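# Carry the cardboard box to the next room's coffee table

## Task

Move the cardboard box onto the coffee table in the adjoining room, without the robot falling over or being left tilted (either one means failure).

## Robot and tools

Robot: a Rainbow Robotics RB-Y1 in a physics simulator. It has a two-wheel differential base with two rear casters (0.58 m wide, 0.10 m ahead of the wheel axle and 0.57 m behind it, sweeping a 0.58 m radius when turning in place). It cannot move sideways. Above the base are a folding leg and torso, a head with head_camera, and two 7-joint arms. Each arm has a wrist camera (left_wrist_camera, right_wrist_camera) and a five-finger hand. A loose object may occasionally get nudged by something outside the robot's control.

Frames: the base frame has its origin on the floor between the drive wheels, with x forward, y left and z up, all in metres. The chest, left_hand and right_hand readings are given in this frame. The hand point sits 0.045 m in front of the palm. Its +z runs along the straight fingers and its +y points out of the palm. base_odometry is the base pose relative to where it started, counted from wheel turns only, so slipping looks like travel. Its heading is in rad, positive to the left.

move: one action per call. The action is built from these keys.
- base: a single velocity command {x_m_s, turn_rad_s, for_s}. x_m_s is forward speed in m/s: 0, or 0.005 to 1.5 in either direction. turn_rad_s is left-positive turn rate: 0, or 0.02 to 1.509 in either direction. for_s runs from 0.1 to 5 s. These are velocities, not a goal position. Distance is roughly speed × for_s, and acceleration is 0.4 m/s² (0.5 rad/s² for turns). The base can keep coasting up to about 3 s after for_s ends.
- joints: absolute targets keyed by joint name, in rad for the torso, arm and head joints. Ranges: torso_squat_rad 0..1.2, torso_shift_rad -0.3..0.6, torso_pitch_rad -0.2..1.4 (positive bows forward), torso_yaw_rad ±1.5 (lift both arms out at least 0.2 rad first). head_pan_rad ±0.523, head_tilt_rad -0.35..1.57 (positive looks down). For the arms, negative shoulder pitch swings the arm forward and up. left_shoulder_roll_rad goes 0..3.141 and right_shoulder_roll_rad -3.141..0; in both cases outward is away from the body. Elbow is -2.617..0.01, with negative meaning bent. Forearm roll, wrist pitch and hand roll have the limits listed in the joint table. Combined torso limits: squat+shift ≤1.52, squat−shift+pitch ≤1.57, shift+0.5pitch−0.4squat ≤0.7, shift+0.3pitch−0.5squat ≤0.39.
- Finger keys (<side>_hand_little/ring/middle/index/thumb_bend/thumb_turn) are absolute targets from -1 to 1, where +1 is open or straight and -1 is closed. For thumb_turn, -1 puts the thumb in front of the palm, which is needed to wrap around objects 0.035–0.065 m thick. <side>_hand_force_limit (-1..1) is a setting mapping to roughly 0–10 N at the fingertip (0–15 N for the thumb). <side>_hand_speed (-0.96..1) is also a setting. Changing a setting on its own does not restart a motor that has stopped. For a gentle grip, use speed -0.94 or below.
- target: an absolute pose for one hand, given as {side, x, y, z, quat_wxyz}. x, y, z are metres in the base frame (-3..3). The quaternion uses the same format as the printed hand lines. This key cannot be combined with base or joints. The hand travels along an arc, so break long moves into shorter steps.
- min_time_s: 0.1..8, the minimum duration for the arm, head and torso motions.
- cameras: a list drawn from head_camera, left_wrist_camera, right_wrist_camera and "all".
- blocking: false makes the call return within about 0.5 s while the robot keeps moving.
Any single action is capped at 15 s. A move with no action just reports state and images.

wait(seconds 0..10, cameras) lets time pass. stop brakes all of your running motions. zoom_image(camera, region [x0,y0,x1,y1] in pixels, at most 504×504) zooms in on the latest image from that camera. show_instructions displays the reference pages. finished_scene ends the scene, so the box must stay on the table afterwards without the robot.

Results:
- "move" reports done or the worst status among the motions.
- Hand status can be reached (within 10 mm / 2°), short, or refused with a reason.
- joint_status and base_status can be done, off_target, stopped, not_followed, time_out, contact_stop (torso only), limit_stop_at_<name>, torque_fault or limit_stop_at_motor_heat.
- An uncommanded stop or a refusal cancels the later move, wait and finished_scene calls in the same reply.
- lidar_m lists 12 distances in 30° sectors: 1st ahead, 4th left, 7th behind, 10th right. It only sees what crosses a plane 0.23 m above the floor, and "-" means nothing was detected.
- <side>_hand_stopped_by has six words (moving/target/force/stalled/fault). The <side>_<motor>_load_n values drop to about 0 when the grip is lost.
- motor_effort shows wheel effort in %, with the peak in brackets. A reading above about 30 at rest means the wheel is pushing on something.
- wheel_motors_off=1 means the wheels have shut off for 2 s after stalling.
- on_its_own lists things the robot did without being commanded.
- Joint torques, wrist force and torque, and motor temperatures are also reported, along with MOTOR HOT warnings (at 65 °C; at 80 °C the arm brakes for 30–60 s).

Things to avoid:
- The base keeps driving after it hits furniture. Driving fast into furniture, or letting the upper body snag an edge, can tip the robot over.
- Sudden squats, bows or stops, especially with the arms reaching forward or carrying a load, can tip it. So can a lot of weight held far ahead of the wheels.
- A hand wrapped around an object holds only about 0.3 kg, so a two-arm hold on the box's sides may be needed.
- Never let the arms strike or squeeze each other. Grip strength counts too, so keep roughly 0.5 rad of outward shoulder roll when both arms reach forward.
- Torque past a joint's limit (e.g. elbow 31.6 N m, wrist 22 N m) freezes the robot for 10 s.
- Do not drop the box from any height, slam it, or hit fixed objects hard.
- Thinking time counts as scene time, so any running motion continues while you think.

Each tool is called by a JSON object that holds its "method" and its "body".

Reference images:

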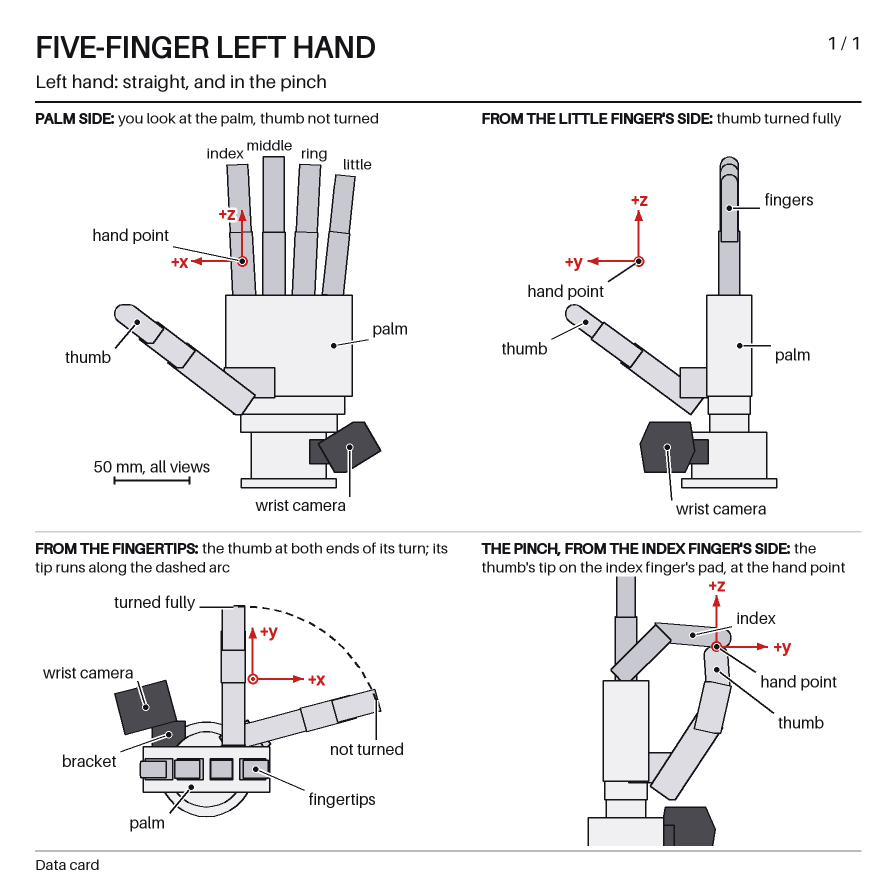

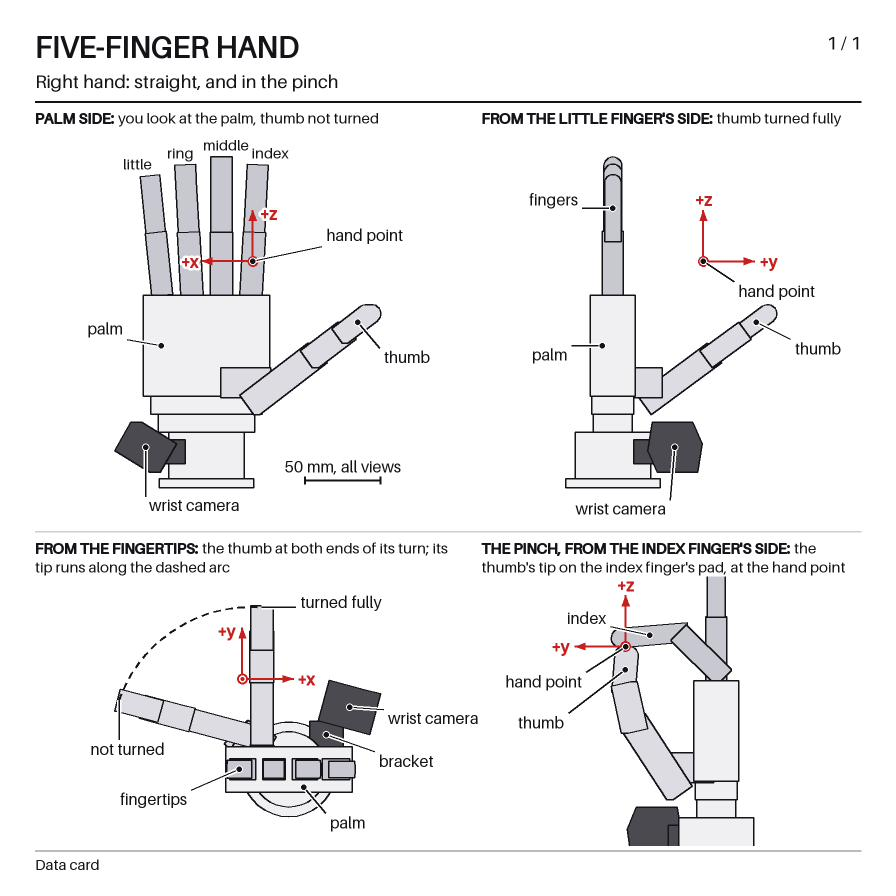

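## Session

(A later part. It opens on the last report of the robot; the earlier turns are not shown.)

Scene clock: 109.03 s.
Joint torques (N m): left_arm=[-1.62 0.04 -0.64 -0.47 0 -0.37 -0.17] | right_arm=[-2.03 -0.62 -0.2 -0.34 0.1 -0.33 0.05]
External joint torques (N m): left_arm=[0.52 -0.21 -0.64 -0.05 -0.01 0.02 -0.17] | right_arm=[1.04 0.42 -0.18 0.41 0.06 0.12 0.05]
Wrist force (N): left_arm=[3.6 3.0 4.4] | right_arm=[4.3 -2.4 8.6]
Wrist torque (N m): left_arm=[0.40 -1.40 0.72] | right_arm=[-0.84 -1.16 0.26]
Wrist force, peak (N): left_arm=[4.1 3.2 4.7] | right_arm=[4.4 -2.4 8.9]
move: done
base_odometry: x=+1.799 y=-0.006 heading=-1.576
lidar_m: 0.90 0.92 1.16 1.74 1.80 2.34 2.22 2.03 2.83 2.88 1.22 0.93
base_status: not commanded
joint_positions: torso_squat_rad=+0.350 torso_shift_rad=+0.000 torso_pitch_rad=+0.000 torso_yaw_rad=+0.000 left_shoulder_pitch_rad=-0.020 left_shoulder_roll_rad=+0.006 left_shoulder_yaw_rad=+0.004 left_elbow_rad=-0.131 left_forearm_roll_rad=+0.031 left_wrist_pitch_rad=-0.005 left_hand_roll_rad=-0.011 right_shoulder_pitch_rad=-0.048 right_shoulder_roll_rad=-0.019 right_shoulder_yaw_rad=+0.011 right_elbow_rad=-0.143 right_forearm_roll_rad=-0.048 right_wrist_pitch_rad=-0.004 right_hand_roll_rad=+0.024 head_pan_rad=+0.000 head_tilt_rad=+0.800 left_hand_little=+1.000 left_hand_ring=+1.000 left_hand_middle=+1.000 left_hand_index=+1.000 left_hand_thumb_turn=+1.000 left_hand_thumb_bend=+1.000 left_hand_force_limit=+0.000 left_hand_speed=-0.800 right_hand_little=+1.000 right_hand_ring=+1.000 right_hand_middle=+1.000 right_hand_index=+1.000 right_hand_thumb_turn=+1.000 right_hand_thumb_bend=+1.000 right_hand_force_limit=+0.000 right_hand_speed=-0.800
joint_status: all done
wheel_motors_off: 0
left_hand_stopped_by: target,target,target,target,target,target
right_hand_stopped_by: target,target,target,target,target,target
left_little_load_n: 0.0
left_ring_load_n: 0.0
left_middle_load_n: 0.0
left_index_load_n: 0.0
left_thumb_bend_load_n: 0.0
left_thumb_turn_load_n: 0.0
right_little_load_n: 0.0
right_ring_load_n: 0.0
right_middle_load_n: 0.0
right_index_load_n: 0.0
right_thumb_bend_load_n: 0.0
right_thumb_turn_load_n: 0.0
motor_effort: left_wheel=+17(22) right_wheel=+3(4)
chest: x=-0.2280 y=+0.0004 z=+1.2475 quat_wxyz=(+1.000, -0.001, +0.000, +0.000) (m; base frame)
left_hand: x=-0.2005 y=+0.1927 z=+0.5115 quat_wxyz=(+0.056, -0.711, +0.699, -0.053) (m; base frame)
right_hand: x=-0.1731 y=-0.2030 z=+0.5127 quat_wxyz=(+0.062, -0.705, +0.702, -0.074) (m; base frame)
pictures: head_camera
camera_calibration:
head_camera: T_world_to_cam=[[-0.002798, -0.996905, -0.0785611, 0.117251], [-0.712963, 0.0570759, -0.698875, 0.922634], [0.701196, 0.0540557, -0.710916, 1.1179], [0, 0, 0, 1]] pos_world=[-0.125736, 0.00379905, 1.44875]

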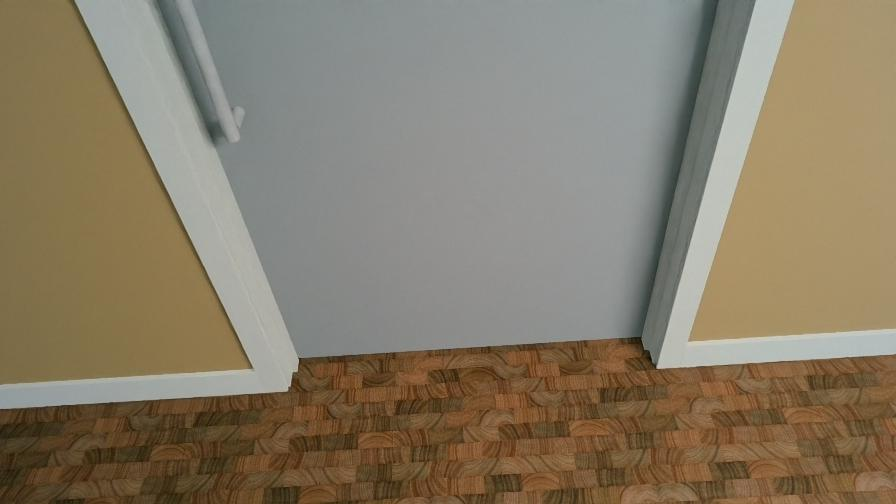

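{"method": "move", "body": {"base": {"turn_rad_s": 0.3, "for_s": 0.82}, "joints": {"left_hand_little": -1, "left_hand_ring": -1, "left_hand_middle": -1, "left_hand_index": -1, "left_hand_speed": 0, "right_hand_speed": 0, "right_hand_little": -1, "right_hand_ring": -1, "right_hand_middle": -1, "right_hand_index": -1, "head_tilt_rad": 0.5}}}

{"method": "move", "body": {"base": {"x_m_s": 0.3, "for_s": 1.35}}}

{"method": "move", "body": {"base": {"turn_rad_s": -0.3, "for_s": 0.82}}}

{"method": "move", "body": {"target": {"side": "left", "x": 0.32, "y": 0.28, "z": 1.05, "quat_wxyz": [0, 0.7071, 0, 0.7071]}, "cameras": ["all"]}}

Scene clock: 148.23 s.
Joint torques (N m): left_arm=[-1.49 -0.1 -0.65 -0.63 -0.2 -0.47 -0.26] | right_arm=[-2.04 -0.54 -0.16 -0.29 0.04 -0.32 -0.02]
External joint torques (N m): left_arm=[0.64 -0.35 -0.66 -0.23 -0.21 -0.1 -0.26] | right_arm=[1 0.5 -0.14 0.44 0 0.1 -0.02]
Wrist force (N): left_arm=[3.4 3.4 4.2] | right_arm=[3.8 -2.5 8.7]
Wrist torque (N m): left_arm=[0.53 -1.37 0.70] | right_arm=[-0.84 -1.06 0.23]
Wrist force, peak (N): left_arm=[3.9 3.3 4.9] | right_arm=[4.2 -2.6 9.4]
move: done
base_odometry: x=+1.799 y=-0.007 heading=-1.327
lidar_m: 0.90 0.94 1.58 1.73 1.98 2.24 2.24 2.03 2.89 1.79 0.98 0.91
base_status: done (sent for 0.83 of 0.83 s)
joint_positions: torso_squat_rad=+0.350 torso_shift_rad=+0.000 torso_pitch_rad=+0.000 torso_yaw_rad=+0.000 left_shoulder_pitch_rad=-0.020 left_shoulder_roll_rad=+0.006 left_shoulder_yaw_rad=+0.004 left_elbow_rad=-0.131 left_forearm_roll_rad=+0.031 left_wrist_pitch_rad=-0.005 left_hand_roll_rad=-0.011 right_shoulder_pitch_rad=-0.048 right_shoulder_roll_rad=-0.019 right_shoulder_yaw_rad=+0.011 right_elbow_rad=-0.143 right_forearm_roll_rad=-0.048 right_wrist_pitch_rad=-0.004 right_hand_roll_rad=+0.024 head_pan_rad=+0.000 head_tilt_rad=+0.500 left_hand_little=-1.000 left_hand_ring=-1.000 left_hand_middle=-1.000 left_hand_index=-1.000 left_hand_thumb_turn=+1.000 left_hand_thumb_bend=+1.000 left_hand_force_limit=+0.000 left_hand_speed=+0.000 right_hand_little=-1.000 right_hand_ring=-1.000 right_hand_middle=-1.000 right_hand_index=-1.000 right_hand_thumb_turn=+1.000 right_hand_thumb_bend=+1.000 right_hand_force_limit=+0.000 right_hand_speed=+0.000
joint_status: all done
wheel_motors_off: 0
left_hand_stopped_by: target,target,target,target,target,target
right_hand_stopped_by: target,target,target,target,target,target
left_little_load_n: 0.0
left_ring_load_n: 0.0
left_middle_load_n: 0.0
left_index_load_n: 0.0
left_thumb_bend_load_n: 0.0
left_thumb_turn_load_n: 0.0
right_little_load_n: 0.0
right_ring_load_n: 0.0
right_middle_load_n: 0.0
right_index_load_n: 0.0
right_thumb_bend_load_n: 0.0
right_thumb_turn_load_n: 0.0
motor_effort: left_wheel=-18(35) right_wheel=+1(17)
chest: x=-0.2280 y=+0.0004 z=+1.2475 quat_wxyz=(+1.000, -0.001, +0.000, +0.000) (m; base frame)
left_hand: x=-0.2005 y=+0.1927 z=+0.5115 quat_wxyz=(+0.056, -0.711, +0.699, -0.053) (m; base frame)
right_hand: x=-0.1731 y=-0.2030 z=+0.5127 quat_wxyz=(+0.062, -0.705, +0.702, -0.074) (m; base frame)
pictures: none

Scene clock: 150.80 s.
Joint torques (N m): left_arm=[-1.92 0.31 -0.31 -0.38 -0.17 -0.21 -0.12] | right_arm=[-2.29 -0.58 0.12 -0.47 0.07 -0.29 0.05]
External joint torques (N m): left_arm=[0.2 0.05 -0.32 0.01 -0.19 0.16 -0.12] | right_arm=[0.76 0.46 0.14 0.26 0.03 0.13 0.05]
Wrist force (N): left_arm=[3.9 3.0 4.6] | right_arm=[3.5 -2.3 9.0]
Wrist torque (N m): left_arm=[0.42 -1.44 0.75] | right_arm=[-0.87 -1.05 0.19]
Wrist force, peak (N): left_arm=[3.8 3.9 4.5] | right_arm=[4.5 -2.5 9.3]
move: done
base_odometry: x=+1.898 y=-0.405 heading=-1.328
lidar_m: 0.50 0.56 0.82 1.64 1.88 2.64 2.44 2.47 2.99 0.94 0.60 0.51
base_status: done (sent for 1.37 of 1.37 s)
joint_positions: torso_squat_rad=+0.350 torso_shift_rad=+0.000 torso_pitch_rad=+0.000 torso_yaw_rad=+0.000 left_shoulder_pitch_rad=-0.020 left_shoulder_roll_rad=+0.006 left_shoulder_yaw_rad=+0.004 left_elbow_rad=-0.131 left_forearm_roll_rad=+0.031 left_wrist_pitch_rad=-0.005 left_hand_roll_rad=-0.011 right_shoulder_pitch_rad=-0.048 right_shoulder_roll_rad=-0.019 right_shoulder_yaw_rad=+0.011 right_elbow_rad=-0.143 right_forearm_roll_rad=-0.048 right_wrist_pitch_rad=-0.004 right_hand_roll_rad=+0.024 head_pan_rad=+0.000 head_tilt_rad=+0.500 left_hand_little=-1.000 left_hand_ring=-1.000 left_hand_middle=-1.000 left_hand_index=-1.000 left_hand_thumb_turn=+1.000 left_hand_thumb_bend=+1.000 left_hand_force_limit=+0.000 left_hand_speed=+0.000 right_hand_little=-1.000 right_hand_ring=-1.000 right_hand_middle=-1.000 right_hand_index=-1.000 right_hand_thumb_turn=+1.000 right_hand_thumb_bend=+1.000 right_hand_force_limit=+0.000 right_hand_speed=+0.000
joint_status: not commanded
wheel_motors_off: 0
left_hand_stopped_by: target,target,target,target,target,target
right_hand_stopped_by: target,target,target,target,target,target
left_little_load_n: 0.0
left_ring_load_n: 0.0
left_middle_load_n: 0.0
left_index_load_n: 0.0
left_thumb_bend_load_n: 0.0
left_thumb_turn_load_n: 0.0
right_little_load_n: 0.0
right_ring_load_n: 0.0
right_middle_load_n: 0.0
right_index_load_n: 0.0
right_thumb_bend_load_n: 0.0
right_thumb_turn_load_n: 0.0
motor_effort: left_wheel=-16(38) right_wheel=+16(47)
chest: x=-0.2280 y=+0.0004 z=+1.2475 quat_wxyz=(+1.000, -0.001, +0.000, +0.000) (m; base frame)
left_hand: x=-0.2005 y=+0.1927 z=+0.5115 quat_wxyz=(+0.056, -0.711, +0.699, -0.053) (m; base frame)
right_hand: x=-0.1731 y=-0.2030 z=+0.5127 quat_wxyz=(+0.062, -0.705, +0.702, -0.074) (m; base frame)
pictures: none

Scene clock: 152.80 s.
Joint torques (N m): left_arm=[-1.59 0.05 -0.64 -0.69 -0.14 -0.4 -0.25] | right_arm=[-2.2 -0.52 0.03 -0.36 0.12 -0.31 -0.05]
External joint torques (N m): left_arm=[0.53 -0.2 -0.64 -0.29 -0.15 -0.03 -0.25] | right_arm=[0.84 0.52 0.06 0.37 0.08 0.11 -0.05]
Wrist force (N): left_arm=[3.5 3.1 4.5] | right_arm=[3.6 -2.8 8.1]
Wrist torque (N m): left_arm=[0.44 -1.36 0.70] | right_arm=[-0.80 -1.05 0.17]
Wrist force, peak (N): left_arm=[4.0 3.1 4.9] | right_arm=[5.1 -3.1 8.7]
move: done
base_odometry: x=+1.898 y=-0.405 heading=-1.578
lidar_m: 0.50 0.51 0.58 1.53 1.70 2.29 2.62 2.42 3.12 1.89 0.67 0.53
base_status: done (sent for 0.83 of 0.83 s)
joint_positions: torso_squat_rad=+0.350 torso_shift_rad=+0.000 torso_pitch_rad=+0.000 torso_yaw_rad=+0.000 left_shoulder_pitch_rad=-0.020 left_shoulder_roll_rad=+0.006 left_shoulder_yaw_rad=+0.004 left_elbow_rad=-0.131 left_forearm_roll_rad=+0.031 left_wrist_pitch_rad=-0.005 left_hand_roll_rad=-0.011 right_shoulder_pitch_rad=-0.048 right_shoulder_roll_rad=-0.019 right_shoulder_yaw_rad=+0.011 right_elbow_rad=-0.143 right_forearm_roll_rad=-0.048 right_wrist_pitch_rad=-0.004 right_hand_roll_rad=+0.024 head_pan_rad=+0.000 head_tilt_rad=+0.500 left_hand_little=-1.000 left_hand_ring=-1.000 left_hand_middle=-1.000 left_hand_index=-1.000 left_hand_thumb_turn=+1.000 left_hand_thumb_bend=+1.000 left_hand_force_limit=+0.000 left_hand_speed=+0.000 right_hand_little=-1.000 right_hand_ring=-1.000 right_hand_middle=-1.000 right_hand_index=-1.000 right_hand_thumb_turn=+1.000 right_hand_thumb_bend=+1.000 right_hand_force_limit=+0.000 right_hand_speed=+0.000
joint_status: not commanded
wheel_motors_off: 0
left_hand_stopped_by: target,target,target,target,target,target
right_hand_stopped_by: target,target,target,target,target,target
left_little_load_n: 0.0
left_ring_load_n: 0.5
left_middle_load_n: 0.0
left_index_load_n: 0.5
left_thumb_bend_load_n: 0.0
left_thumb_turn_load_n: 0.0
right_little_load_n: 0.0
right_ring_load_n: 0.0
right_middle_load_n: 0.0
right_index_load_n: 0.0
right_thumb_bend_load_n: 0.0
right_thumb_turn_load_n: 0.0
motor_effort: left_wheel=-5(34) right_wheel=-8(38)
chest: x=-0.2280 y=+0.0004 z=+1.2475 quat_wxyz=(+1.000, -0.001, +0.000, +0.000) (m; base frame)
left_hand: x=-0.2006 y=+0.1927 z=+0.5115 quat_wxyz=(+0.056, -0.711, +0.699, -0.053) (m; base frame)
right_hand: x=-0.1731 y=-0.2030 z=+0.5127 quat_wxyz=(+0.062, -0.705, +0.702, -0.074) (m; base frame)
pictures: none

Scene clock: 154.53 s.
Joint torques (N m): left_arm=[-9.12 6.45 2.4 -9.05 -0.18 -1.84 -0.47] | right_arm=[-2.09 -0.63 -0.18 -0.26 0.08 -0.26 0]
External joint torques (N m): left_arm=[1.47 -1.16 -2.64 0.45 -0.23 0.19 -0.51] | right_arm=[0.96 0.41 -0.16 0.47 0.04 0.16 0]
Wrist force (N): left_arm=[-1.7 2.2 -0.9] | right_arm=[4.4 -2.2 8.9]
Wrist torque (N m): left_arm=[0.68 -1.19 0.51] | right_arm=[-0.80 -1.21 0.24]
Wrist force, peak (N): left_arm=[5.6 4.0 4.4] | right_arm=[4.3 -2.4 9.2]
move: done
base_odometry: x=+1.898 y=-0.405 heading=-1.578
lidar_m: 0.50 0.52 0.57 1.54 1.70 2.28 2.62 2.43 3.12 1.89 0.68 0.52
base_status: not commanded
joint_positions: torso_squat_rad=+0.350 torso_shift_rad=+0.000 torso_pitch_rad=+0.000 torso_yaw_rad=+0.000 left_shoulder_pitch_rad=+0.041 left_shoulder_roll_rad=+0.429 left_shoulder_yaw_rad=-0.062 left_elbow_rad=-1.523 left_forearm_roll_rad=+0.622 left_wrist_pitch_rad=-0.111 left_hand_roll_rad=+1.377 right_shoulder_pitch_rad=-0.048 right_shoulder_roll_rad=-0.019 right_shoulder_yaw_rad=+0.011 right_elbow_rad=-0.143 right_forearm_roll_rad=-0.048 right_wrist_pitch_rad=-0.004 right_hand_roll_rad=+0.024 head_pan_rad=+0.000 head_tilt_rad=+0.500 left_hand_little=-1.000 left_hand_ring=-1.000 left_hand_middle=-1.000 left_hand_index=-1.000 left_hand_thumb_turn=+1.000 left_hand_thumb_bend=+1.000 left_hand_force_limit=+0.000 left_hand_speed=+0.000 right_hand_little=-1.000 right_hand_ring=-1.000 right_hand_middle=-1.000 right_hand_index=-1.000 right_hand_thumb_turn=+1.000 right_hand_thumb_bend=+1.000 right_hand_force_limit=+0.000 right_hand_speed=+0.000
joint_status: all done
wheel_motors_off: 0
left_hand_stopped_by: target,target,target,target,target,target
right_hand_stopped_by: target,target,target,target,target,target
left_little_load_n: 0.0
left_ring_load_n: 0.0
left_middle_load_n: 0.0
left_index_load_n: 0.0
left_thumb_bend_load_n: 0.0
left_thumb_turn_load_n: 0.0
right_little_load_n: 0.0
right_ring_load_n: 0.0
right_middle_load_n: 0.0
right_index_load_n: 0.0
right_thumb_bend_load_n: 0.0
right_thumb_turn_load_n: 0.0
motor_effort: left_wheel=-1(5) right_wheel=-11(12)
chest: x=-0.2280 y=+0.0004 z=+1.2475 quat_wxyz=(+1.000, -0.001, +0.000, +0.000) (m; base frame)
left_hand: x=+0.3200 y=+0.2804 z=+1.0503 quat_wxyz=(+0.000, -0.707, +0.000, -0.708) (m; base frame)
left_hand_status: reached (checked arc, planned for 1.4 s): 0 mm and 0.1 deg off.
right_hand: x=-0.1731 y=-0.2030 z=+0.5127 quat_wxyz=(+0.062, -0.705, +0.702, -0.074) (m; base frame)
pictures: head_camera, left_wrist_camera, right_wrist_camera
camera_calibration:
head_camera: T_world_to_cam=[[0.0208126, -0.996906, -0.0758012, 0.118098], [-0.474644, 0.0568766, -0.878338, 1.23156], [0.879932, 0.0542591, -0.471991, 0.808852], [0, 0, 0, 1]] pos_world=[-0.129641, 0.00379811, 1.47245]
left_wrist_camera: T_world_to_cam=[[0.0280105, 0.960747, 0.276008, -0.562829], [-0.476534, -0.229887, 0.848568, -0.665128], [0.87871, -0.155296, 0.451389, -0.603289], [0, 0, 0, 1]] pos_world=[0.228926, 0.294143, 0.99207]
right_wrist_camera: T_world_to_cam=[[-0.934688, -0.27281, -0.22789, -0.0957878], [-0.346126, 0.844507, 0.408661, -0.0960415], [0.0809675, 0.460849, -0.883777, 0.675709], [0, 0, 0, 1]] pos_world=[-0.177485, -0.256424, 0.614596]

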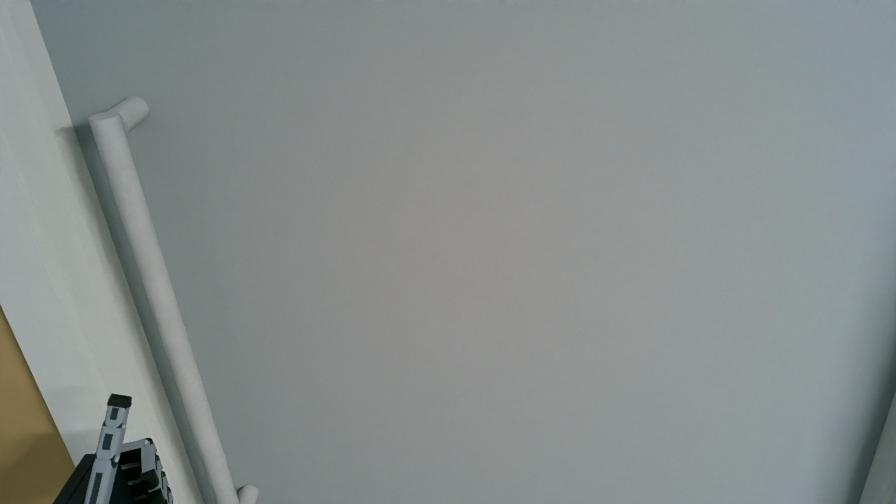

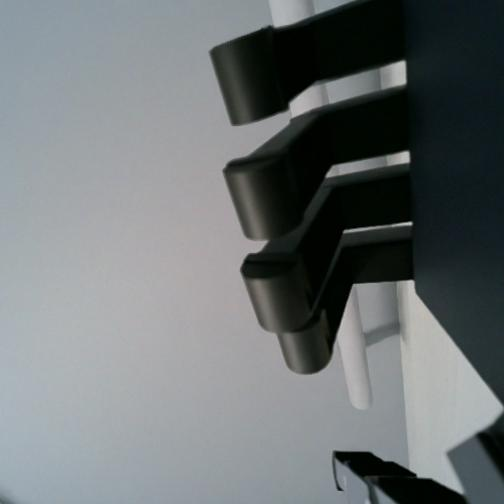

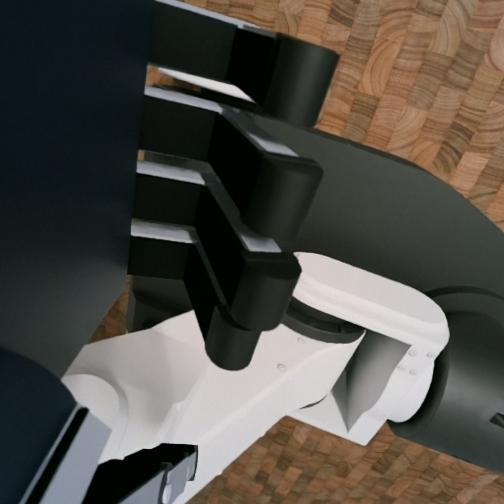

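{"method": "move", "body": {"target": {"side": "left", "x": 0.42, "y": 0.15, "z": 1.05, "quat_wxyz": [0, 0.7071, 0, 0.7071]}}}

{"method": "move", "body": {"target": {"side": "left", "x": 0.58, "y": 0.15, "z": 1.05, "quat_wxyz": [0, 0.7071, 0, 0.7071]}, "min_time_s": 3, "cameras": ["head_camera"]}}

Scene clock: 162.80 s.
Joint torques (N m): left_arm=[-15.21 2.65 1.08 -9.68 -0.1 -2 0.09] | right_arm=[-2.51 -0.47 -0.01 -0.21 0.1 -0.27 -0.02]
External joint torques (N m): left_arm=[1.52 0.72 0.83 0.78 -0.07 -0.12 0.05] | right_arm=[0.54 0.56 0.01 0.52 0.06 0.15 -0.02]
Wrist force (N): left_arm=[-1.7 2.1 -0.7] | right_arm=[3.4 -2.8 8.5]
Wrist torque (N m): left_arm=[0.63 -1.21 0.39] | right_arm=[-0.90 -1.02 0.19]
Wrist force, peak (N): left_arm=[-2.0 3.2 -1.0] | right_arm=[4.3 -2.8 9.2]
move: done
base_odometry: x=+1.898 y=-0.405 heading=-1.578
lidar_m: 0.50 0.53 0.58 1.53 1.69 2.28 2.62 2.43 3.12 1.90 0.67 0.52
base_status: not commanded
joint_positions: torso_squat_rad=+0.350 torso_shift_rad=+0.000 torso_pitch_rad=+0.000 torso_yaw_rad=+0.000 left_shoulder_pitch_rad=-0.354 left_shoulder_roll_rad=+0.031 left_shoulder_yaw_rad=+0.061 left_elbow_rad=-1.132 left_forearm_roll_rad=+0.463 left_wrist_pitch_rad=-0.115 left_hand_roll_rad=+1.139 right_shoulder_pitch_rad=-0.048 right_shoulder_roll_rad=-0.019 right_shoulder_yaw_rad=+0.011 right_elbow_rad=-0.143 right_forearm_roll_rad=-0.048 right_wrist_pitch_rad=-0.004 right_hand_roll_rad=+0.024 head_pan_rad=+0.000 head_tilt_rad=+0.500 left_hand_little=-1.000 left_hand_ring=-1.000 left_hand_middle=-1.000 left_hand_index=-1.000 left_hand_thumb_turn=+1.000 left_hand_thumb_bend=+1.000 left_hand_force_limit=+0.000 left_hand_speed=+0.000 right_hand_little=-1.000 right_hand_ring=-1.000 right_hand_middle=-1.000 right_hand_index=-1.000 right_hand_thumb_turn=+1.000 right_hand_thumb_bend=+1.000 right_hand_force_limit=+0.000 right_hand_speed=+0.000
joint_status: all done
wheel_motors_off: 0
left_hand_stopped_by: target,target,target,target,target,target
right_hand_stopped_by: target,target,target,target,target,target
left_little_load_n: 0.0
left_ring_load_n: 0.0
left_middle_load_n: 0.0
left_index_load_n: 0.0
left_thumb_bend_load_n: 0.0
left_thumb_turn_load_n: 0.0
right_little_load_n: 0.0
right_ring_load_n: 0.0
right_middle_load_n: 0.0
right_index_load_n: 0.0
right_thumb_bend_load_n: 0.0
right_thumb_turn_load_n: 0.0
motor_effort: left_wheel=+0(3) right_wheel=-12(13)
chest: x=-0.2280 y=+0.0004 z=+1.2475 quat_wxyz=(+1.000, -0.001, +0.000, +0.000) (m; base frame)
left_hand: x=+0.4200 y=+0.1496 z=+1.0504 quat_wxyz=(+0.000, -0.707, +0.000, -0.707) (m; base frame)
left_hand_status: reached (checked arc, planned for 0.7 s): 1 mm and 0.0 deg off.
right_hand: x=-0.1732 y=-0.2029 z=+0.5127 quat_wxyz=(+0.062, -0.705, +0.702, -0.074) (m; base frame)
pictures: none

Scene clock: 166.13 s.
Joint torques (N m): left_arm=[-25.03 7.6 -0.74 -7.99 -0.51 -1.05 -0.33] | right_arm=[-2.21 -0.48 -0.24 -0.38 0.06 -0.34 0.02]
External joint torques (N m): left_arm=[-0.58 0.28 0.84 0.72 -0.44 0.29 -0.37] | right_arm=[0.84 0.55 -0.22 0.35 0.03 0.08 0.02]
Wrist force (N): left_arm=[-1.6 2.7 0.2] | right_arm=[4.4 -2.6 8.3]
Wrist torque (N m): left_arm=[0.65 -1.15 0.39] | right_arm=[-0.85 -1.16 0.29]
Wrist force, peak (N): left_arm=[-22.3 -31.9 -54.1] | right_arm=[4.2 -2.8 9.2]
move: short
base_odometry: x=+1.898 y=-0.405 heading=-1.578
lidar_m: 0.53 0.56 0.59 1.54 1.69 2.27 2.62 2.41 3.11 1.88 0.66 0.56
base_status: not commanded
joint_positions: torso_squat_rad=+0.350 torso_shift_rad=+0.000 torso_pitch_rad=+0.000 torso_yaw_rad=+0.000 left_shoulder_pitch_rad=-1.095 left_shoulder_roll_rad=+0.076 left_shoulder_yaw_rad=+0.786 left_elbow_rad=-0.267 left_forearm_roll_rad=+0.378 left_wrist_pitch_rad=-0.055 left_hand_roll_rad=+0.670 right_shoulder_pitch_rad=-0.048 right_shoulder_roll_rad=-0.019 right_shoulder_yaw_rad=+0.011 right_elbow_rad=-0.143 right_forearm_roll_rad=-0.048 right_wrist_pitch_rad=-0.004 right_hand_roll_rad=+0.024 head_pan_rad=+0.000 head_tilt_rad=+0.500 left_hand_little=-1.000 left_hand_ring=-1.000 left_hand_middle=-1.000 left_hand_index=-1.000 left_hand_thumb_turn=+1.000 left_hand_thumb_bend=+1.000 left_hand_force_limit=+0.000 left_hand_speed=+0.000 right_hand_little=-1.000 right_hand_ring=-1.000 right_hand_middle=-1.000 right_hand_index=-1.000 right_hand_thumb_turn=+1.000 right_hand_thumb_bend=+1.000 right_hand_force_limit=+0.000 right_hand_speed=+0.000
joint_status: all done
wheel_motors_off: 0
left_hand_stopped_by: target,target,target,target,target,target
right_hand_stopped_by: target,target,target,target,target,target
left_little_load_n: 0.0
left_ring_load_n: 0.0
left_middle_load_n: 0.0
left_index_load_n: 0.5
left_thumb_bend_load_n: 0.0
left_thumb_turn_load_n: 0.0
right_little_load_n: 0.0
right_ring_load_n: 0.0
right_middle_load_n: 0.0
right_index_load_n: 0.0
right_thumb_bend_load_n: 0.0
right_thumb_turn_load_n: 0.0
motor_effort: left_wheel=-1(38) right_wheel=-11(16)
chest: x=-0.2280 y=+0.0004 z=+1.2475 quat_wxyz=(+1.000, -0.001, +0.000, +0.000) (m; base frame)
left_hand: x=+0.5384 y=+0.1534 z=+1.0643 quat_wxyz=(+0.037, -0.793, -0.004, -0.608) (m; base frame)
left_hand_status: short (checked arc, as near as the solve gets, planned for 3.0 s): 44 mm and 15.6 deg off.
right_hand: x=-0.1731 y=-0.2029 z=+0.5127 quat_wxyz=(+0.062, -0.705, +0.702, -0.074) (m; base frame)
pictures: head_camera
camera_calibration:
head_camera: T_world_to_cam=[[0.0209063, -0.9969, -0.0758494, 0.118183], [-0.474529, 0.0568817, -0.8784, 1.23162], [0.879991, 0.0543569, -0.471869, 0.808767], [0, 0, 0, 1]] pos_world=[-0.129741, 0.00379803, 1.47245]

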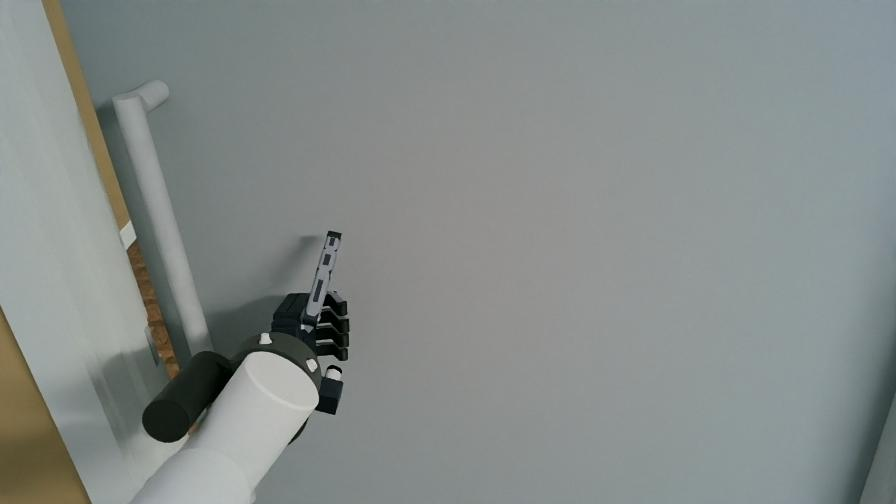

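{"method": "move", "body": {"target": {"side": "left", "x": 0.42, "y": 0.15, "z": 1.05, "quat_wxyz": [0, 0.7071, 0, 0.7071]}, "cameras": ["head_camera"]}}

{"method": "wait", "body": {"seconds": 2, "cameras": ["head_camera"]}}

Scene clock: 170.73 s.
Joint torques (N m): left_arm=[-16.67 1.9 -0.64 -10.57 0.1 -2 -0.45] | right_arm=[-2.31 -0.72 -0.2 -0.47 0.07 -0.31 0]
External joint torques (N m): left_arm=[0.06 0.15 -0.5 -0.11 0.04 0.04 -0.49] | right_arm=[0.73 0.32 -0.17 0.26 0.03 0.11 0]
Wrist force (N): left_arm=[-1.9 2.2 -0.7] | right_arm=[4.2 -2.5 8.2]
Wrist torque (N m): left_arm=[0.65 -1.19 0.49] | right_arm=[-0.83 -1.15 0.28]
Wrist force, peak (N): left_arm=[-2.1 3.8 -1.3] | right_arm=[4.7 -2.6 9.3]
move: done
base_odometry: x=+1.898 y=-0.405 heading=-1.578
lidar_m: 0.53 0.56 0.58 1.53 1.70 2.28 2.62 2.43 3.13 1.88 0.67 0.56
base_status: not commanded
joint_positions: torso_squat_rad=+0.350 torso_shift_rad=+0.000 torso_pitch_rad=+0.000 torso_yaw_rad=+0.000 left_shoulder_pitch_rad=-0.357 left_shoulder_roll_rad=+0.005 left_shoulder_yaw_rad=+0.107 left_elbow_rad=-1.127 left_forearm_roll_rad=+0.142 left_wrist_pitch_rad=-0.111 left_hand_roll_rad=+1.419 right_shoulder_pitch_rad=-0.048 right_shoulder_roll_rad=-0.019 right_shoulder_yaw_rad=+0.011 right_elbow_rad=-0.143 right_forearm_roll_rad=-0.048 right_wrist_pitch_rad=-0.004 right_hand_roll_rad=+0.024 head_pan_rad=+0.000 head_tilt_rad=+0.500 left_hand_little=-1.000 left_hand_ring=-1.000 left_hand_middle=-1.000 left_hand_index=-1.000 left_hand_thumb_turn=+1.000 left_hand_thumb_bend=+1.000 left_hand_force_limit=+0.000 left_hand_speed=+0.000 right_hand_little=-1.000 right_hand_ring=-1.000 right_hand_middle=-1.000 right_hand_index=-1.000 right_hand_thumb_turn=+1.000 right_hand_thumb_bend=+1.000 right_hand_force_limit=+0.000 right_hand_speed=+0.000
joint_status: all done
wheel_motors_off: 0
left_hand_stopped_by: target,target,target,target,target,target
right_hand_stopped_by: target,target,target,target,target,target
left_little_load_n: 0.0
left_ring_load_n: 0.0
left_middle_load_n: 0.0
left_index_load_n: 0.0
left_thumb_bend_load_n: 0.0
left_thumb_turn_load_n: 0.0
right_little_load_n: 0.0
right_ring_load_n: 0.0
right_middle_load_n: 0.0
right_index_load_n: 0.0
right_thumb_bend_load_n: 0.0
right_thumb_turn_load_n: 0.0
motor_effort: left_wheel=-2(4) right_wheel=-10(12)
chest: x=-0.2280 y=+0.0004 z=+1.2475 quat_wxyz=(+1.000, -0.001, +0.000, +0.000) (m; base frame)
left_hand: x=+0.4198 y=+0.1501 z=+1.0499 quat_wxyz=(-0.001, -0.706, +0.000, -0.708) (m; base frame)
left_hand_status: reached (checked arc, planned for 1.1 s): 0 mm and 0.1 deg off.
right_hand: x=-0.1731 y=-0.2029 z=+0.5127 quat_wxyz=(+0.062, -0.705, +0.702, -0.074) (m; base frame)
pictures: head_camera
camera_calibration:
head_camera: T_world_to_cam=[[0.0208582, -0.996894, -0.0759366, 0.118305], [-0.474531, 0.0569812, -0.878393, 1.2316], [0.879992, 0.054356, -0.471869, 0.808766], [0, 0, 0, 1]] pos_world=[-0.129741, 0.00379839, 1.47245]

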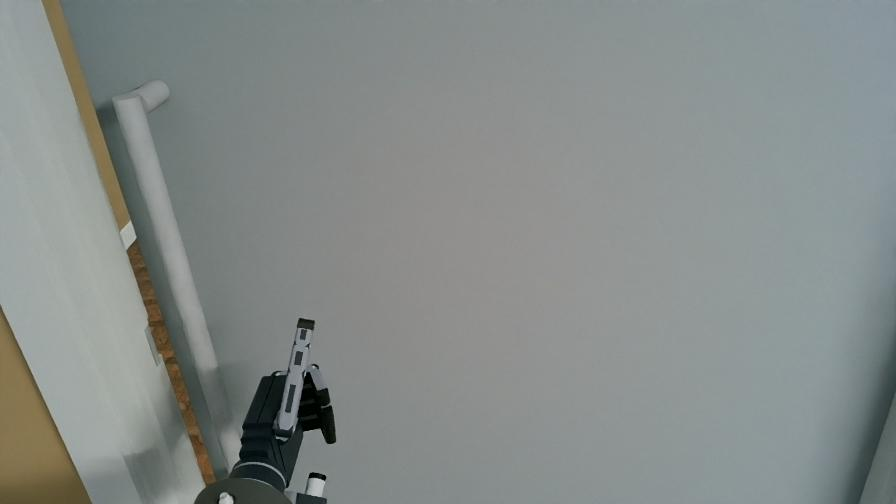

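Scene clock: 172.73 s.
Joint torques (N m): left_arm=[-16.73 2.02 -0.55 -10.3 0.09 -2.04 -0.38] | right_arm=[-2.3 -0.81 -0.06 -0.44 0.02 -0.34 0.05]
External joint torques (N m): left_arm=[0 0.28 -0.41 0.16 0.02 0 -0.42] | right_arm=[0.75 0.23 -0.04 0.29 -0.02 0.08 0.05]
Wrist force (N): left_arm=[-2.0 2.3 -1.2] | right_arm=[3.8 -3.3 8.7]
Wrist torque (N m): left_arm=[0.70 -1.14 0.48] | right_arm=[-0.94 -1.07 0.18]
Wrist force, peak (N): left_arm=[-2.3 2.6 -0.7] | right_arm=[4.2 -2.7 9.5]
base_odometry: x=+1.898 y=-0.405 heading=-1.578
lidar_m: 0.54 0.57 0.58 1.53 1.71 2.28 2.61 2.43 3.11 1.88 0.67 0.55
base_status: not commanded
joint_positions: torso_squat_rad=+0.350 torso_shift_rad=+0.000 torso_pitch_rad=+0.000 torso_yaw_rad=+0.000 left_shoulder_pitch_rad=-0.357 left_shoulder_roll_rad=+0.005 left_shoulder_yaw_rad=+0.107 left_elbow_rad=-1.127 left_forearm_roll_rad=+0.142 left_wrist_pitch_rad=-0.111 left_hand_roll_rad=+1.419 right_shoulder_pitch_rad=-0.048 right_shoulder_roll_rad=-0.019 right_shoulder_yaw_rad=+0.011 right_elbow_rad=-0.143 right_forearm_roll_rad=-0.048 right_wrist_pitch_rad=-0.004 right_hand_roll_rad=+0.024 head_pan_rad=+0.000 head_tilt_rad=+0.500 left_hand_little=-1.000 left_hand_ring=-1.000 left_hand_middle=-1.000 left_hand_index=-1.000 left_hand_thumb_turn=+1.000 left_hand_thumb_bend=+1.000 left_hand_force_limit=+0.000 left_hand_speed=+0.000 right_hand_little=-1.000 right_hand_ring=-1.000 right_hand_middle=-1.000 right_hand_index=-1.000 right_hand_thumb_turn=+1.000 right_hand_thumb_bend=+1.000 right_hand_force_limit=+0.000 right_hand_speed=+0.000
joint_status: all done
wheel_motors_off: 0
left_hand_stopped_by: target,target,target,target,target,target
right_hand_stopped_by: target,target,target,target,target,target
left_little_load_n: 0.0
left_ring_load_n: 0.0
left_middle_load_n: 0.0
left_index_load_n: 0.0
left_thumb_bend_load_n: 0.0
left_thumb_turn_load_n: 0.0
right_little_load_n: 0.0
right_ring_load_n: 0.0
right_middle_load_n: 0.0
right_index_load_n: 0.0
right_thumb_bend_load_n: 0.0
right_thumb_turn_load_n: 0.0
motor_effort: left_wheel=-1(4) right_wheel=-10(12)
chest: x=-0.2280 y=+0.0004 z=+1.2475 quat_wxyz=(+1.000, -0.001, +0.000, +0.000) (m; base frame)
left_hand: x=+0.4198 y=+0.1501 z=+1.0499 quat_wxyz=(-0.001, -0.706, +0.000, -0.708) (m; base frame)
left_hand_status: reached (checked arc, planned for 1.1 s): 0 mm and 0.1 deg off.
right_hand: x=-0.1731 y=-0.2029 z=+0.5127 quat_wxyz=(+0.062, -0.705, +0.702, -0.074) (m; base frame)
wait: 2.00 s; at rest by 0.27 s
pictures: head_camera
camera_calibration:
head_camera: T_world_to_cam=[[0.0208582, -0.996894, -0.0759366, 0.118305], [-0.474531, 0.0569812, -0.878393, 1.2316], [0.879992, 0.054356, -0.471869, 0.808766], [0, 0, 0, 1]] pos_world=[-0.129741, 0.00379839, 1.47245]

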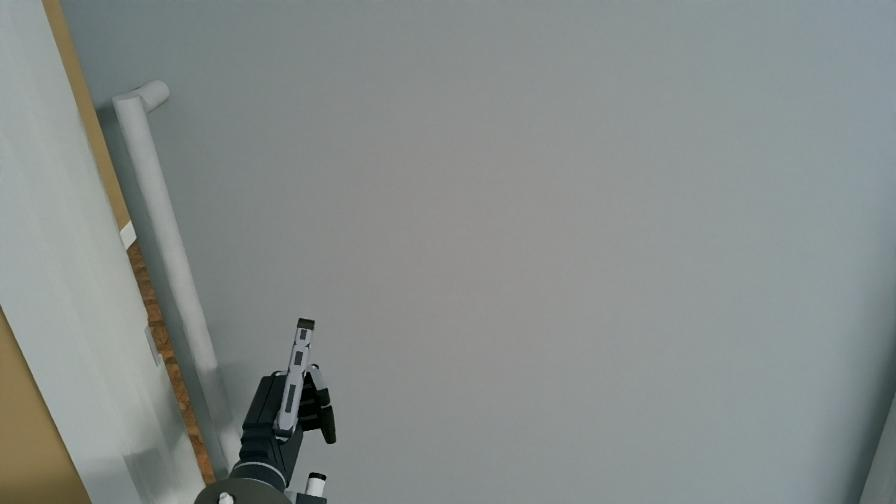

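{"method": "move", "body": {"target": {"side": "left", "x": 0.52, "y": 0.15, "z": 1.05, "quat_wxyz": [0, 0.7071, 0, 0.7071]}, "min_time_s": 1.5}}

{"method": "move", "body": {"base": {"x_m_s": 0.15, "for_s": 2.4}, "cameras": ["head_camera"]}}

Scene clock: 180.40 s.
Joint torques (N m): left_arm=[-23.33 5.97 0.13 -8.92 0 -2.04 -0.2] | right_arm=[-2.17 -0.71 -0.19 -0.45 -0.01 -0.3 -0.01]
External joint torques (N m): left_arm=[0.05 -0.53 0.66 0.59 0.06 -0.07 -0.24] | right_arm=[0.88 0.32 -0.16 0.28 -0.05 0.12 -0.01]
Wrist force (N): left_arm=[-1.7 2.5 0.0] | right_arm=[3.3 -2.2 8.5]
Wrist torque (N m): left_arm=[0.65 -1.16 0.39] | right_arm=[-0.76 -0.97 0.21]
Wrist force, peak (N): left_arm=[-2.5 3.2 -0.9] | right_arm=[3.8 -2.9 9.5]
move: short
base_odometry: x=+1.898 y=-0.405 heading=-1.578
lidar_m: 0.54 0.57 0.58 1.55 1.71 2.29 2.62 2.42 3.13 1.88 0.67 0.55
base_status: not commanded
joint_positions: torso_squat_rad=+0.350 torso_shift_rad=+0.000 torso_pitch_rad=+0.000 torso_yaw_rad=+0.000 left_shoulder_pitch_rad=-0.976 left_shoulder_roll_rad=+0.093 left_shoulder_yaw_rad=+0.392 left_elbow_rad=-0.267 left_forearm_roll_rad=+0.179 left_wrist_pitch_rad=-0.227 left_hand_roll_rad=+1.252 right_shoulder_pitch_rad=-0.048 right_shoulder_roll_rad=-0.019 right_shoulder_yaw_rad=+0.011 right_elbow_rad=-0.143 right_forearm_roll_rad=-0.048 right_wrist_pitch_rad=-0.004 right_hand_roll_rad=+0.024 head_pan_rad=+0.000 head_tilt_rad=+0.500 left_hand_little=-1.000 left_hand_ring=-1.000 left_hand_middle=-1.000 left_hand_index=-1.000 left_hand_thumb_turn=+1.000 left_hand_thumb_bend=+1.000 left_hand_force_limit=+0.000 left_hand_speed=+0.000 right_hand_little=-1.000 right_hand_ring=-1.000 right_hand_middle=-1.000 right_hand_index=-1.000 right_hand_thumb_turn=+1.000 right_hand_thumb_bend=+1.000 right_hand_force_limit=+0.000 right_hand_speed=+0.000
joint_status: all done
wheel_motors_off: 0
left_hand_stopped_by: target,target,target,target,target,target
right_hand_stopped_by: target,target,target,target,target,target
left_little_load_n: 0.0
left_ring_load_n: 0.0
left_middle_load_n: 0.0
left_index_load_n: 0.0
left_thumb_bend_load_n: 0.0
left_thumb_turn_load_n: 0.0
right_little_load_n: 0.0
right_ring_load_n: 0.0
right_middle_load_n: 0.0
right_index_load_n: 0.0
right_thumb_bend_load_n: 0.0
right_thumb_turn_load_n: 0.0
motor_effort: left_wheel=+0(3) right_wheel=-11(12)
chest: x=-0.2280 y=+0.0004 z=+1.2475 quat_wxyz=(+1.000, -0.001, +0.000, +0.000) (m; base frame)
left_hand: x=+0.5188 y=+0.1500 z=+1.0509 quat_wxyz=(+0.025, -0.760, -0.004, -0.649) (m; base frame)
left_hand_status: short (checked arc, as near as the solve gets, planned for 1.5 s): 1 mm and 9.4 deg off. The place is met; only the turn is off.
right_hand: x=-0.1731 y=-0.2029 z=+0.5127 quat_wxyz=(+0.062, -0.705, +0.702, -0.074) (m; base frame)
pictures: none

Scene clock: 183.63 s.
Joint torques (N m): left_arm=[-23.56 6.65 -0.61 -9.18 -0.05 -1.94 -0.24] | right_arm=[-2.63 -0.78 -0.06 -0.37 0.02 -0.41 0]
External joint torques (N m): left_arm=[-0.17 0.15 -0.08 0.33 0.01 0.03 -0.28] | right_arm=[0.42 0.25 -0.04 0.36 -0.02 0.02 0]
Wrist force (N): left_arm=[-1.1 2.1 -0.6] | right_arm=[3.7 -3.4 8.3]
Wrist torque (N m): left_arm=[0.61 -1.30 0.42] | right_arm=[-0.94 -1.07 0.21]
Wrist force, peak (N): left_arm=[-0.7 -2.7 -55.0] | right_arm=[4.2 -2.9 9.2]
move: done
base_odometry: x=+1.895 y=-0.765 heading=-1.579
lidar_m: 0.40 0.55 0.40 0.40 1.70 2.29 2.99 2.76 3.11 0.51 0.41 0.38
base_status: done (sent for 2.4 of 2.4 s)
joint_positions: torso_squat_rad=+0.350 torso_shift_rad=+0.000 torso_pitch_rad=+0.000 torso_yaw_rad=+0.000 left_shoulder_pitch_rad=-0.976 left_shoulder_roll_rad=+0.093 left_shoulder_yaw_rad=+0.392 left_elbow_rad=-0.267 left_forearm_roll_rad=+0.179 left_wrist_pitch_rad=-0.227 left_hand_roll_rad=+1.252 right_shoulder_pitch_rad=-0.048 right_shoulder_roll_rad=-0.019 right_shoulder_yaw_rad=+0.011 right_elbow_rad=-0.143 right_forearm_roll_rad=-0.048 right_wrist_pitch_rad=-0.004 right_hand_roll_rad=+0.024 head_pan_rad=+0.000 head_tilt_rad=+0.500 left_hand_little=-1.000 left_hand_ring=-1.000 left_hand_middle=-1.000 left_hand_index=-1.000 left_hand_thumb_turn=+1.000 left_hand_thumb_bend=+1.000 left_hand_force_limit=+0.000 left_hand_speed=+0.000 right_hand_little=-1.000 right_hand_ring=-1.000 right_hand_middle=-1.000 right_hand_index=-1.000 right_hand_thumb_turn=+1.000 right_hand_thumb_bend=+1.000 right_hand_force_limit=+0.000 right_hand_speed=+0.000
joint_status: not commanded
wheel_motors_off: 0
left_hand_stopped_by: target,target,target,target,target,target
right_hand_stopped_by: target,target,target,target,target,target
left_little_load_n: 0.0
left_ring_load_n: 0.0
left_middle_load_n: -0.5
left_index_load_n: 0.0
left_thumb_bend_load_n: 0.0
left_thumb_turn_load_n: 0.0
right_little_load_n: 0.0
right_ring_load_n: 0.5
right_middle_load_n: 0.5
right_index_load_n: 0.0
right_thumb_bend_load_n: 0.0
right_thumb_turn_load_n: 0.0
motor_effort: left_wheel=-10(41) right_wheel=+7(41)
chest: x=-0.2280 y=+0.0004 z=+1.2475 quat_wxyz=(+1.000, -0.001, +0.000, +0.000) (m; base frame)
left_hand: x=+0.5188 y=+0.1499 z=+1.0507 quat_wxyz=(+0.025, -0.760, -0.004, -0.649) (m; base frame)
right_hand: x=-0.1731 y=-0.2029 z=+0.5127 quat_wxyz=(+0.062, -0.705, +0.702, -0.074) (m; base frame)
pictures: head_camera
camera_calibration:
head_camera: T_world_to_cam=[[0.0208988, -0.9969, -0.0758481, 0.118178], [-0.474606, 0.0568794, -0.878358, 1.23159], [0.87995, 0.0543546, -0.471947, 0.808788], [0, 0, 0, 1]] pos_world=[-0.129641, 0.00379802, 1.47245]

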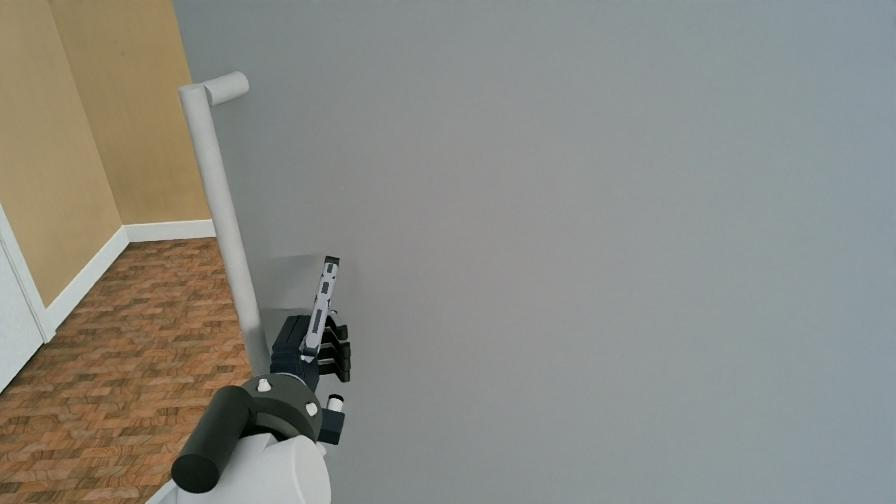

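{"method": "move", "body": {"target": {"side": "left", "x": 0.5, "y": -0.05, "z": 1.05, "quat_wxyz": [0, 0.7071, 0, 0.7071]}, "min_time_s": 2.5, "cameras": ["head_camera"]}}

{"method": "move", "body": {"base": {"x_m_s": 0.12, "for_s": 1.8}, "cameras": ["head_camera"]}}

Scene clock: 195.53 s.
Joint torques (N m): left_arm=[-24.64 2.95 -0.4 -8.01 -0.74 -0.89 -0.12] | right_arm=[-2.11 -0.88 -0.4 -0.37 0.05 -0.3 0.02]
External joint torques (N m): left_arm=[-0.98 -1.64 -2.34 -0.44 -0.32 -0.18 -0.16] | right_arm=[0.93 0.15 -0.37 0.36 0.01 0.12 0.02]
Wrist force (N): left_arm=[-0.7 2.9 1.0] | right_arm=[3.9 -2.7 8.1]
Wrist torque (N m): left_arm=[0.64 -1.27 0.52] | right_arm=[-0.84 -1.06 0.20]
Wrist force, peak (N): left_arm=[-2.4 -8.1 -9.1] | right_arm=[4.8 -3.0 9.0]
move: short
base_odometry: x=+1.895 y=-0.765 heading=-1.579
lidar_m: 0.46 0.68 0.40 0.40 1.69 2.29 2.99 2.76 3.11 0.51 0.43 0.41
base_status: not commanded
joint_positions: torso_squat_rad=+0.350 torso_shift_rad=+0.000 torso_pitch_rad=+0.000 torso_yaw_rad=+0.000 left_shoulder_pitch_rad=-1.143 left_shoulder_roll_rad=+0.000 left_shoulder_yaw_rad=-0.553 left_elbow_rad=-0.345 left_forearm_roll_rad=-0.448 left_wrist_pitch_rad=+0.323 left_hand_roll_rad=+2.705 right_shoulder_pitch_rad=-0.048 right_shoulder_roll_rad=-0.019 right_shoulder_yaw_rad=+0.011 right_elbow_rad=-0.143 right_forearm_roll_rad=-0.048 right_wrist_pitch_rad=-0.004 right_hand_roll_rad=+0.024 head_pan_rad=+0.000 head_tilt_rad=+0.500 left_hand_little=-1.000 left_hand_ring=-1.000 left_hand_middle=-1.000 left_hand_index=-1.000 left_hand_thumb_turn=+1.000 left_hand_thumb_bend=+1.000 left_hand_force_limit=+0.000 left_hand_speed=+0.000 right_hand_little=-1.000 right_hand_ring=-1.000 right_hand_middle=-1.000 right_hand_index=-1.000 right_hand_thumb_turn=+1.000 right_hand_thumb_bend=+1.000 right_hand_force_limit=+0.000 right_hand_speed=+0.000
joint_status: all done
wheel_motors_off: 0
left_hand_stopped_by: target,target,target,target,target,target
right_hand_stopped_by: target,target,target,target,target,target
left_little_load_n: 0.0
left_ring_load_n: 0.0
left_middle_load_n: 0.0
left_index_load_n: 0.0
left_thumb_bend_load_n: 0.0
left_thumb_turn_load_n: 0.0
right_little_load_n: 0.0
right_ring_load_n: 0.0
right_middle_load_n: 0.0
right_index_load_n: 0.0
right_thumb_bend_load_n: 0.0
right_thumb_turn_load_n: 0.0
motor_effort: left_wheel=-7(11) right_wheel=+8(9)
chest: x=-0.2280 y=+0.0004 z=+1.2475 quat_wxyz=(+1.000, -0.001, +0.000, +0.000) (m; base frame)
left_hand: x=+0.4947 y=-0.0472 z=+1.0523 quat_wxyz=(-0.018, -0.819, +0.097, -0.565) (m; base frame)
left_hand_status: short (checked arc, as near as the solve gets, planned for 2.5 s): 6 mm and 23.7 deg off. The place is met; only the turn is off.
right_hand: x=-0.1731 y=-0.2029 z=+0.5127 quat_wxyz=(+0.062, -0.705, +0.702, -0.074) (m; base frame)
pictures: head_camera
camera_calibration:
head_camera: T_world_to_cam=[[0.0209063, -0.9969, -0.0758494, 0.118183], [-0.474529, 0.0568817, -0.8784, 1.23162], [0.879991, 0.0543569, -0.471869, 0.808767], [0, 0, 0, 1]] pos_world=[-0.129741, 0.00379803, 1.47245]

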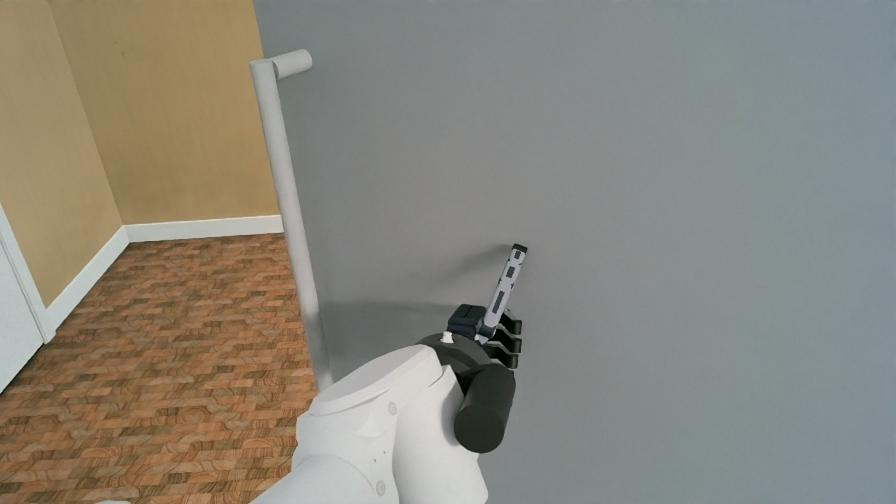

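Scene clock: 198.20 s.
Joint torques (N m): left_arm=[-24.09 4.04 0.05 -7.48 -0.84 -0.86 -0.03] | right_arm=[-2.4 -0.46 -0.37 -0.34 0.02 -0.31 0.04]
External joint torques (N m): left_arm=[-0.44 -0.55 -1.89 0.09 -0.41 -0.15 -0.07] | right_arm=[0.64 0.57 -0.35 0.39 -0.02 0.11 0.04]
Wrist force (N): left_arm=[-0.7 2.8 0.6] | right_arm=[4.1 -2.9 8.6]
Wrist torque (N m): left_arm=[0.63 -1.29 0.51] | right_arm=[-0.94 -1.14 0.24]
Wrist force, peak (N): left_arm=[-10.2 -1.4 -20.6] | right_arm=[4.1 -2.9 9.0]
move: done
base_odometry: x=+1.893 y=-0.981 heading=-1.579
lidar_m: 0.44 2.40 1.74 0.40 0.41 2.30 3.20 2.94 3.20 0.36 0.33 0.35
base_status: done (sent for 1.8 of 1.8 s)
joint_positions: torso_squat_rad=+0.350 torso_shift_rad=+0.000 torso_pitch_rad=+0.000 torso_yaw_rad=+0.000 left_shoulder_pitch_rad=-1.144 left_shoulder_roll_rad=+0.000 left_shoulder_yaw_rad=-0.553 left_elbow_rad=-0.345 left_forearm_roll_rad=-0.448 left_wrist_pitch_rad=+0.323 left_hand_roll_rad=+2.705 right_shoulder_pitch_rad=-0.048 right_shoulder_roll_rad=-0.019 right_shoulder_yaw_rad=+0.011 right_elbow_rad=-0.143 right_forearm_roll_rad=-0.048 right_wrist_pitch_rad=-0.004 right_hand_roll_rad=+0.024 head_pan_rad=+0.000 head_tilt_rad=+0.500 left_hand_little=-1.000 left_hand_ring=-1.000 left_hand_middle=-1.000 left_hand_index=-1.000 left_hand_thumb_turn=+1.000 left_hand_thumb_bend=+1.000 left_hand_force_limit=+0.000 left_hand_speed=+0.000 right_hand_little=-1.000 right_hand_ring=-1.000 right_hand_middle=-1.000 right_hand_index=-1.000 right_hand_thumb_turn=+1.000 right_hand_thumb_bend=+1.000 right_hand_force_limit=+0.000 right_hand_speed=+0.000
joint_status: not commanded
wheel_motors_off: 0
left_hand_stopped_by: target,target,target,target,target,target
right_hand_stopped_by: target,target,target,target,target,target
left_little_load_n: 0.0
left_ring_load_n: 0.0
left_middle_load_n: 0.0
left_index_load_n: 0.0
left_thumb_bend_load_n: 0.0
left_thumb_turn_load_n: 0.0
right_little_load_n: 0.0
right_ring_load_n: 0.0
right_middle_load_n: 0.0
right_index_load_n: 0.0
right_thumb_bend_load_n: 0.0
right_thumb_turn_load_n: 0.0
motor_effort: left_wheel=-12(23) right_wheel=+8(29)
chest: x=-0.2280 y=+0.0004 z=+1.2475 quat_wxyz=(+1.000, -0.001, +0.000, +0.000) (m; base frame)
left_hand: x=+0.4947 y=-0.0474 z=+1.0524 quat_wxyz=(-0.018, -0.819, +0.097, -0.565) (m; base frame)
right_hand: x=-0.1731 y=-0.2029 z=+0.5127 quat_wxyz=(+0.062, -0.705, +0.702, -0.074) (m; base frame)
pictures: head_camera
camera_calibration:
head_camera: T_world_to_cam=[[0.0209054, -0.9969, -0.075851, 0.118185], [-0.474529, 0.0568836, -0.8784, 1.23162], [0.879991, 0.0543568, -0.471869, 0.808767], [0, 0, 0, 1]] pos_world=[-0.129741, 0.00379803, 1.47245]

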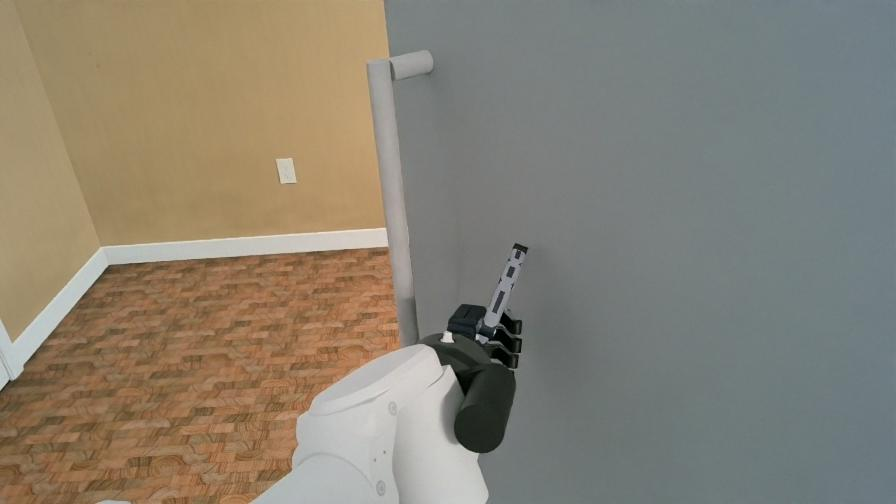

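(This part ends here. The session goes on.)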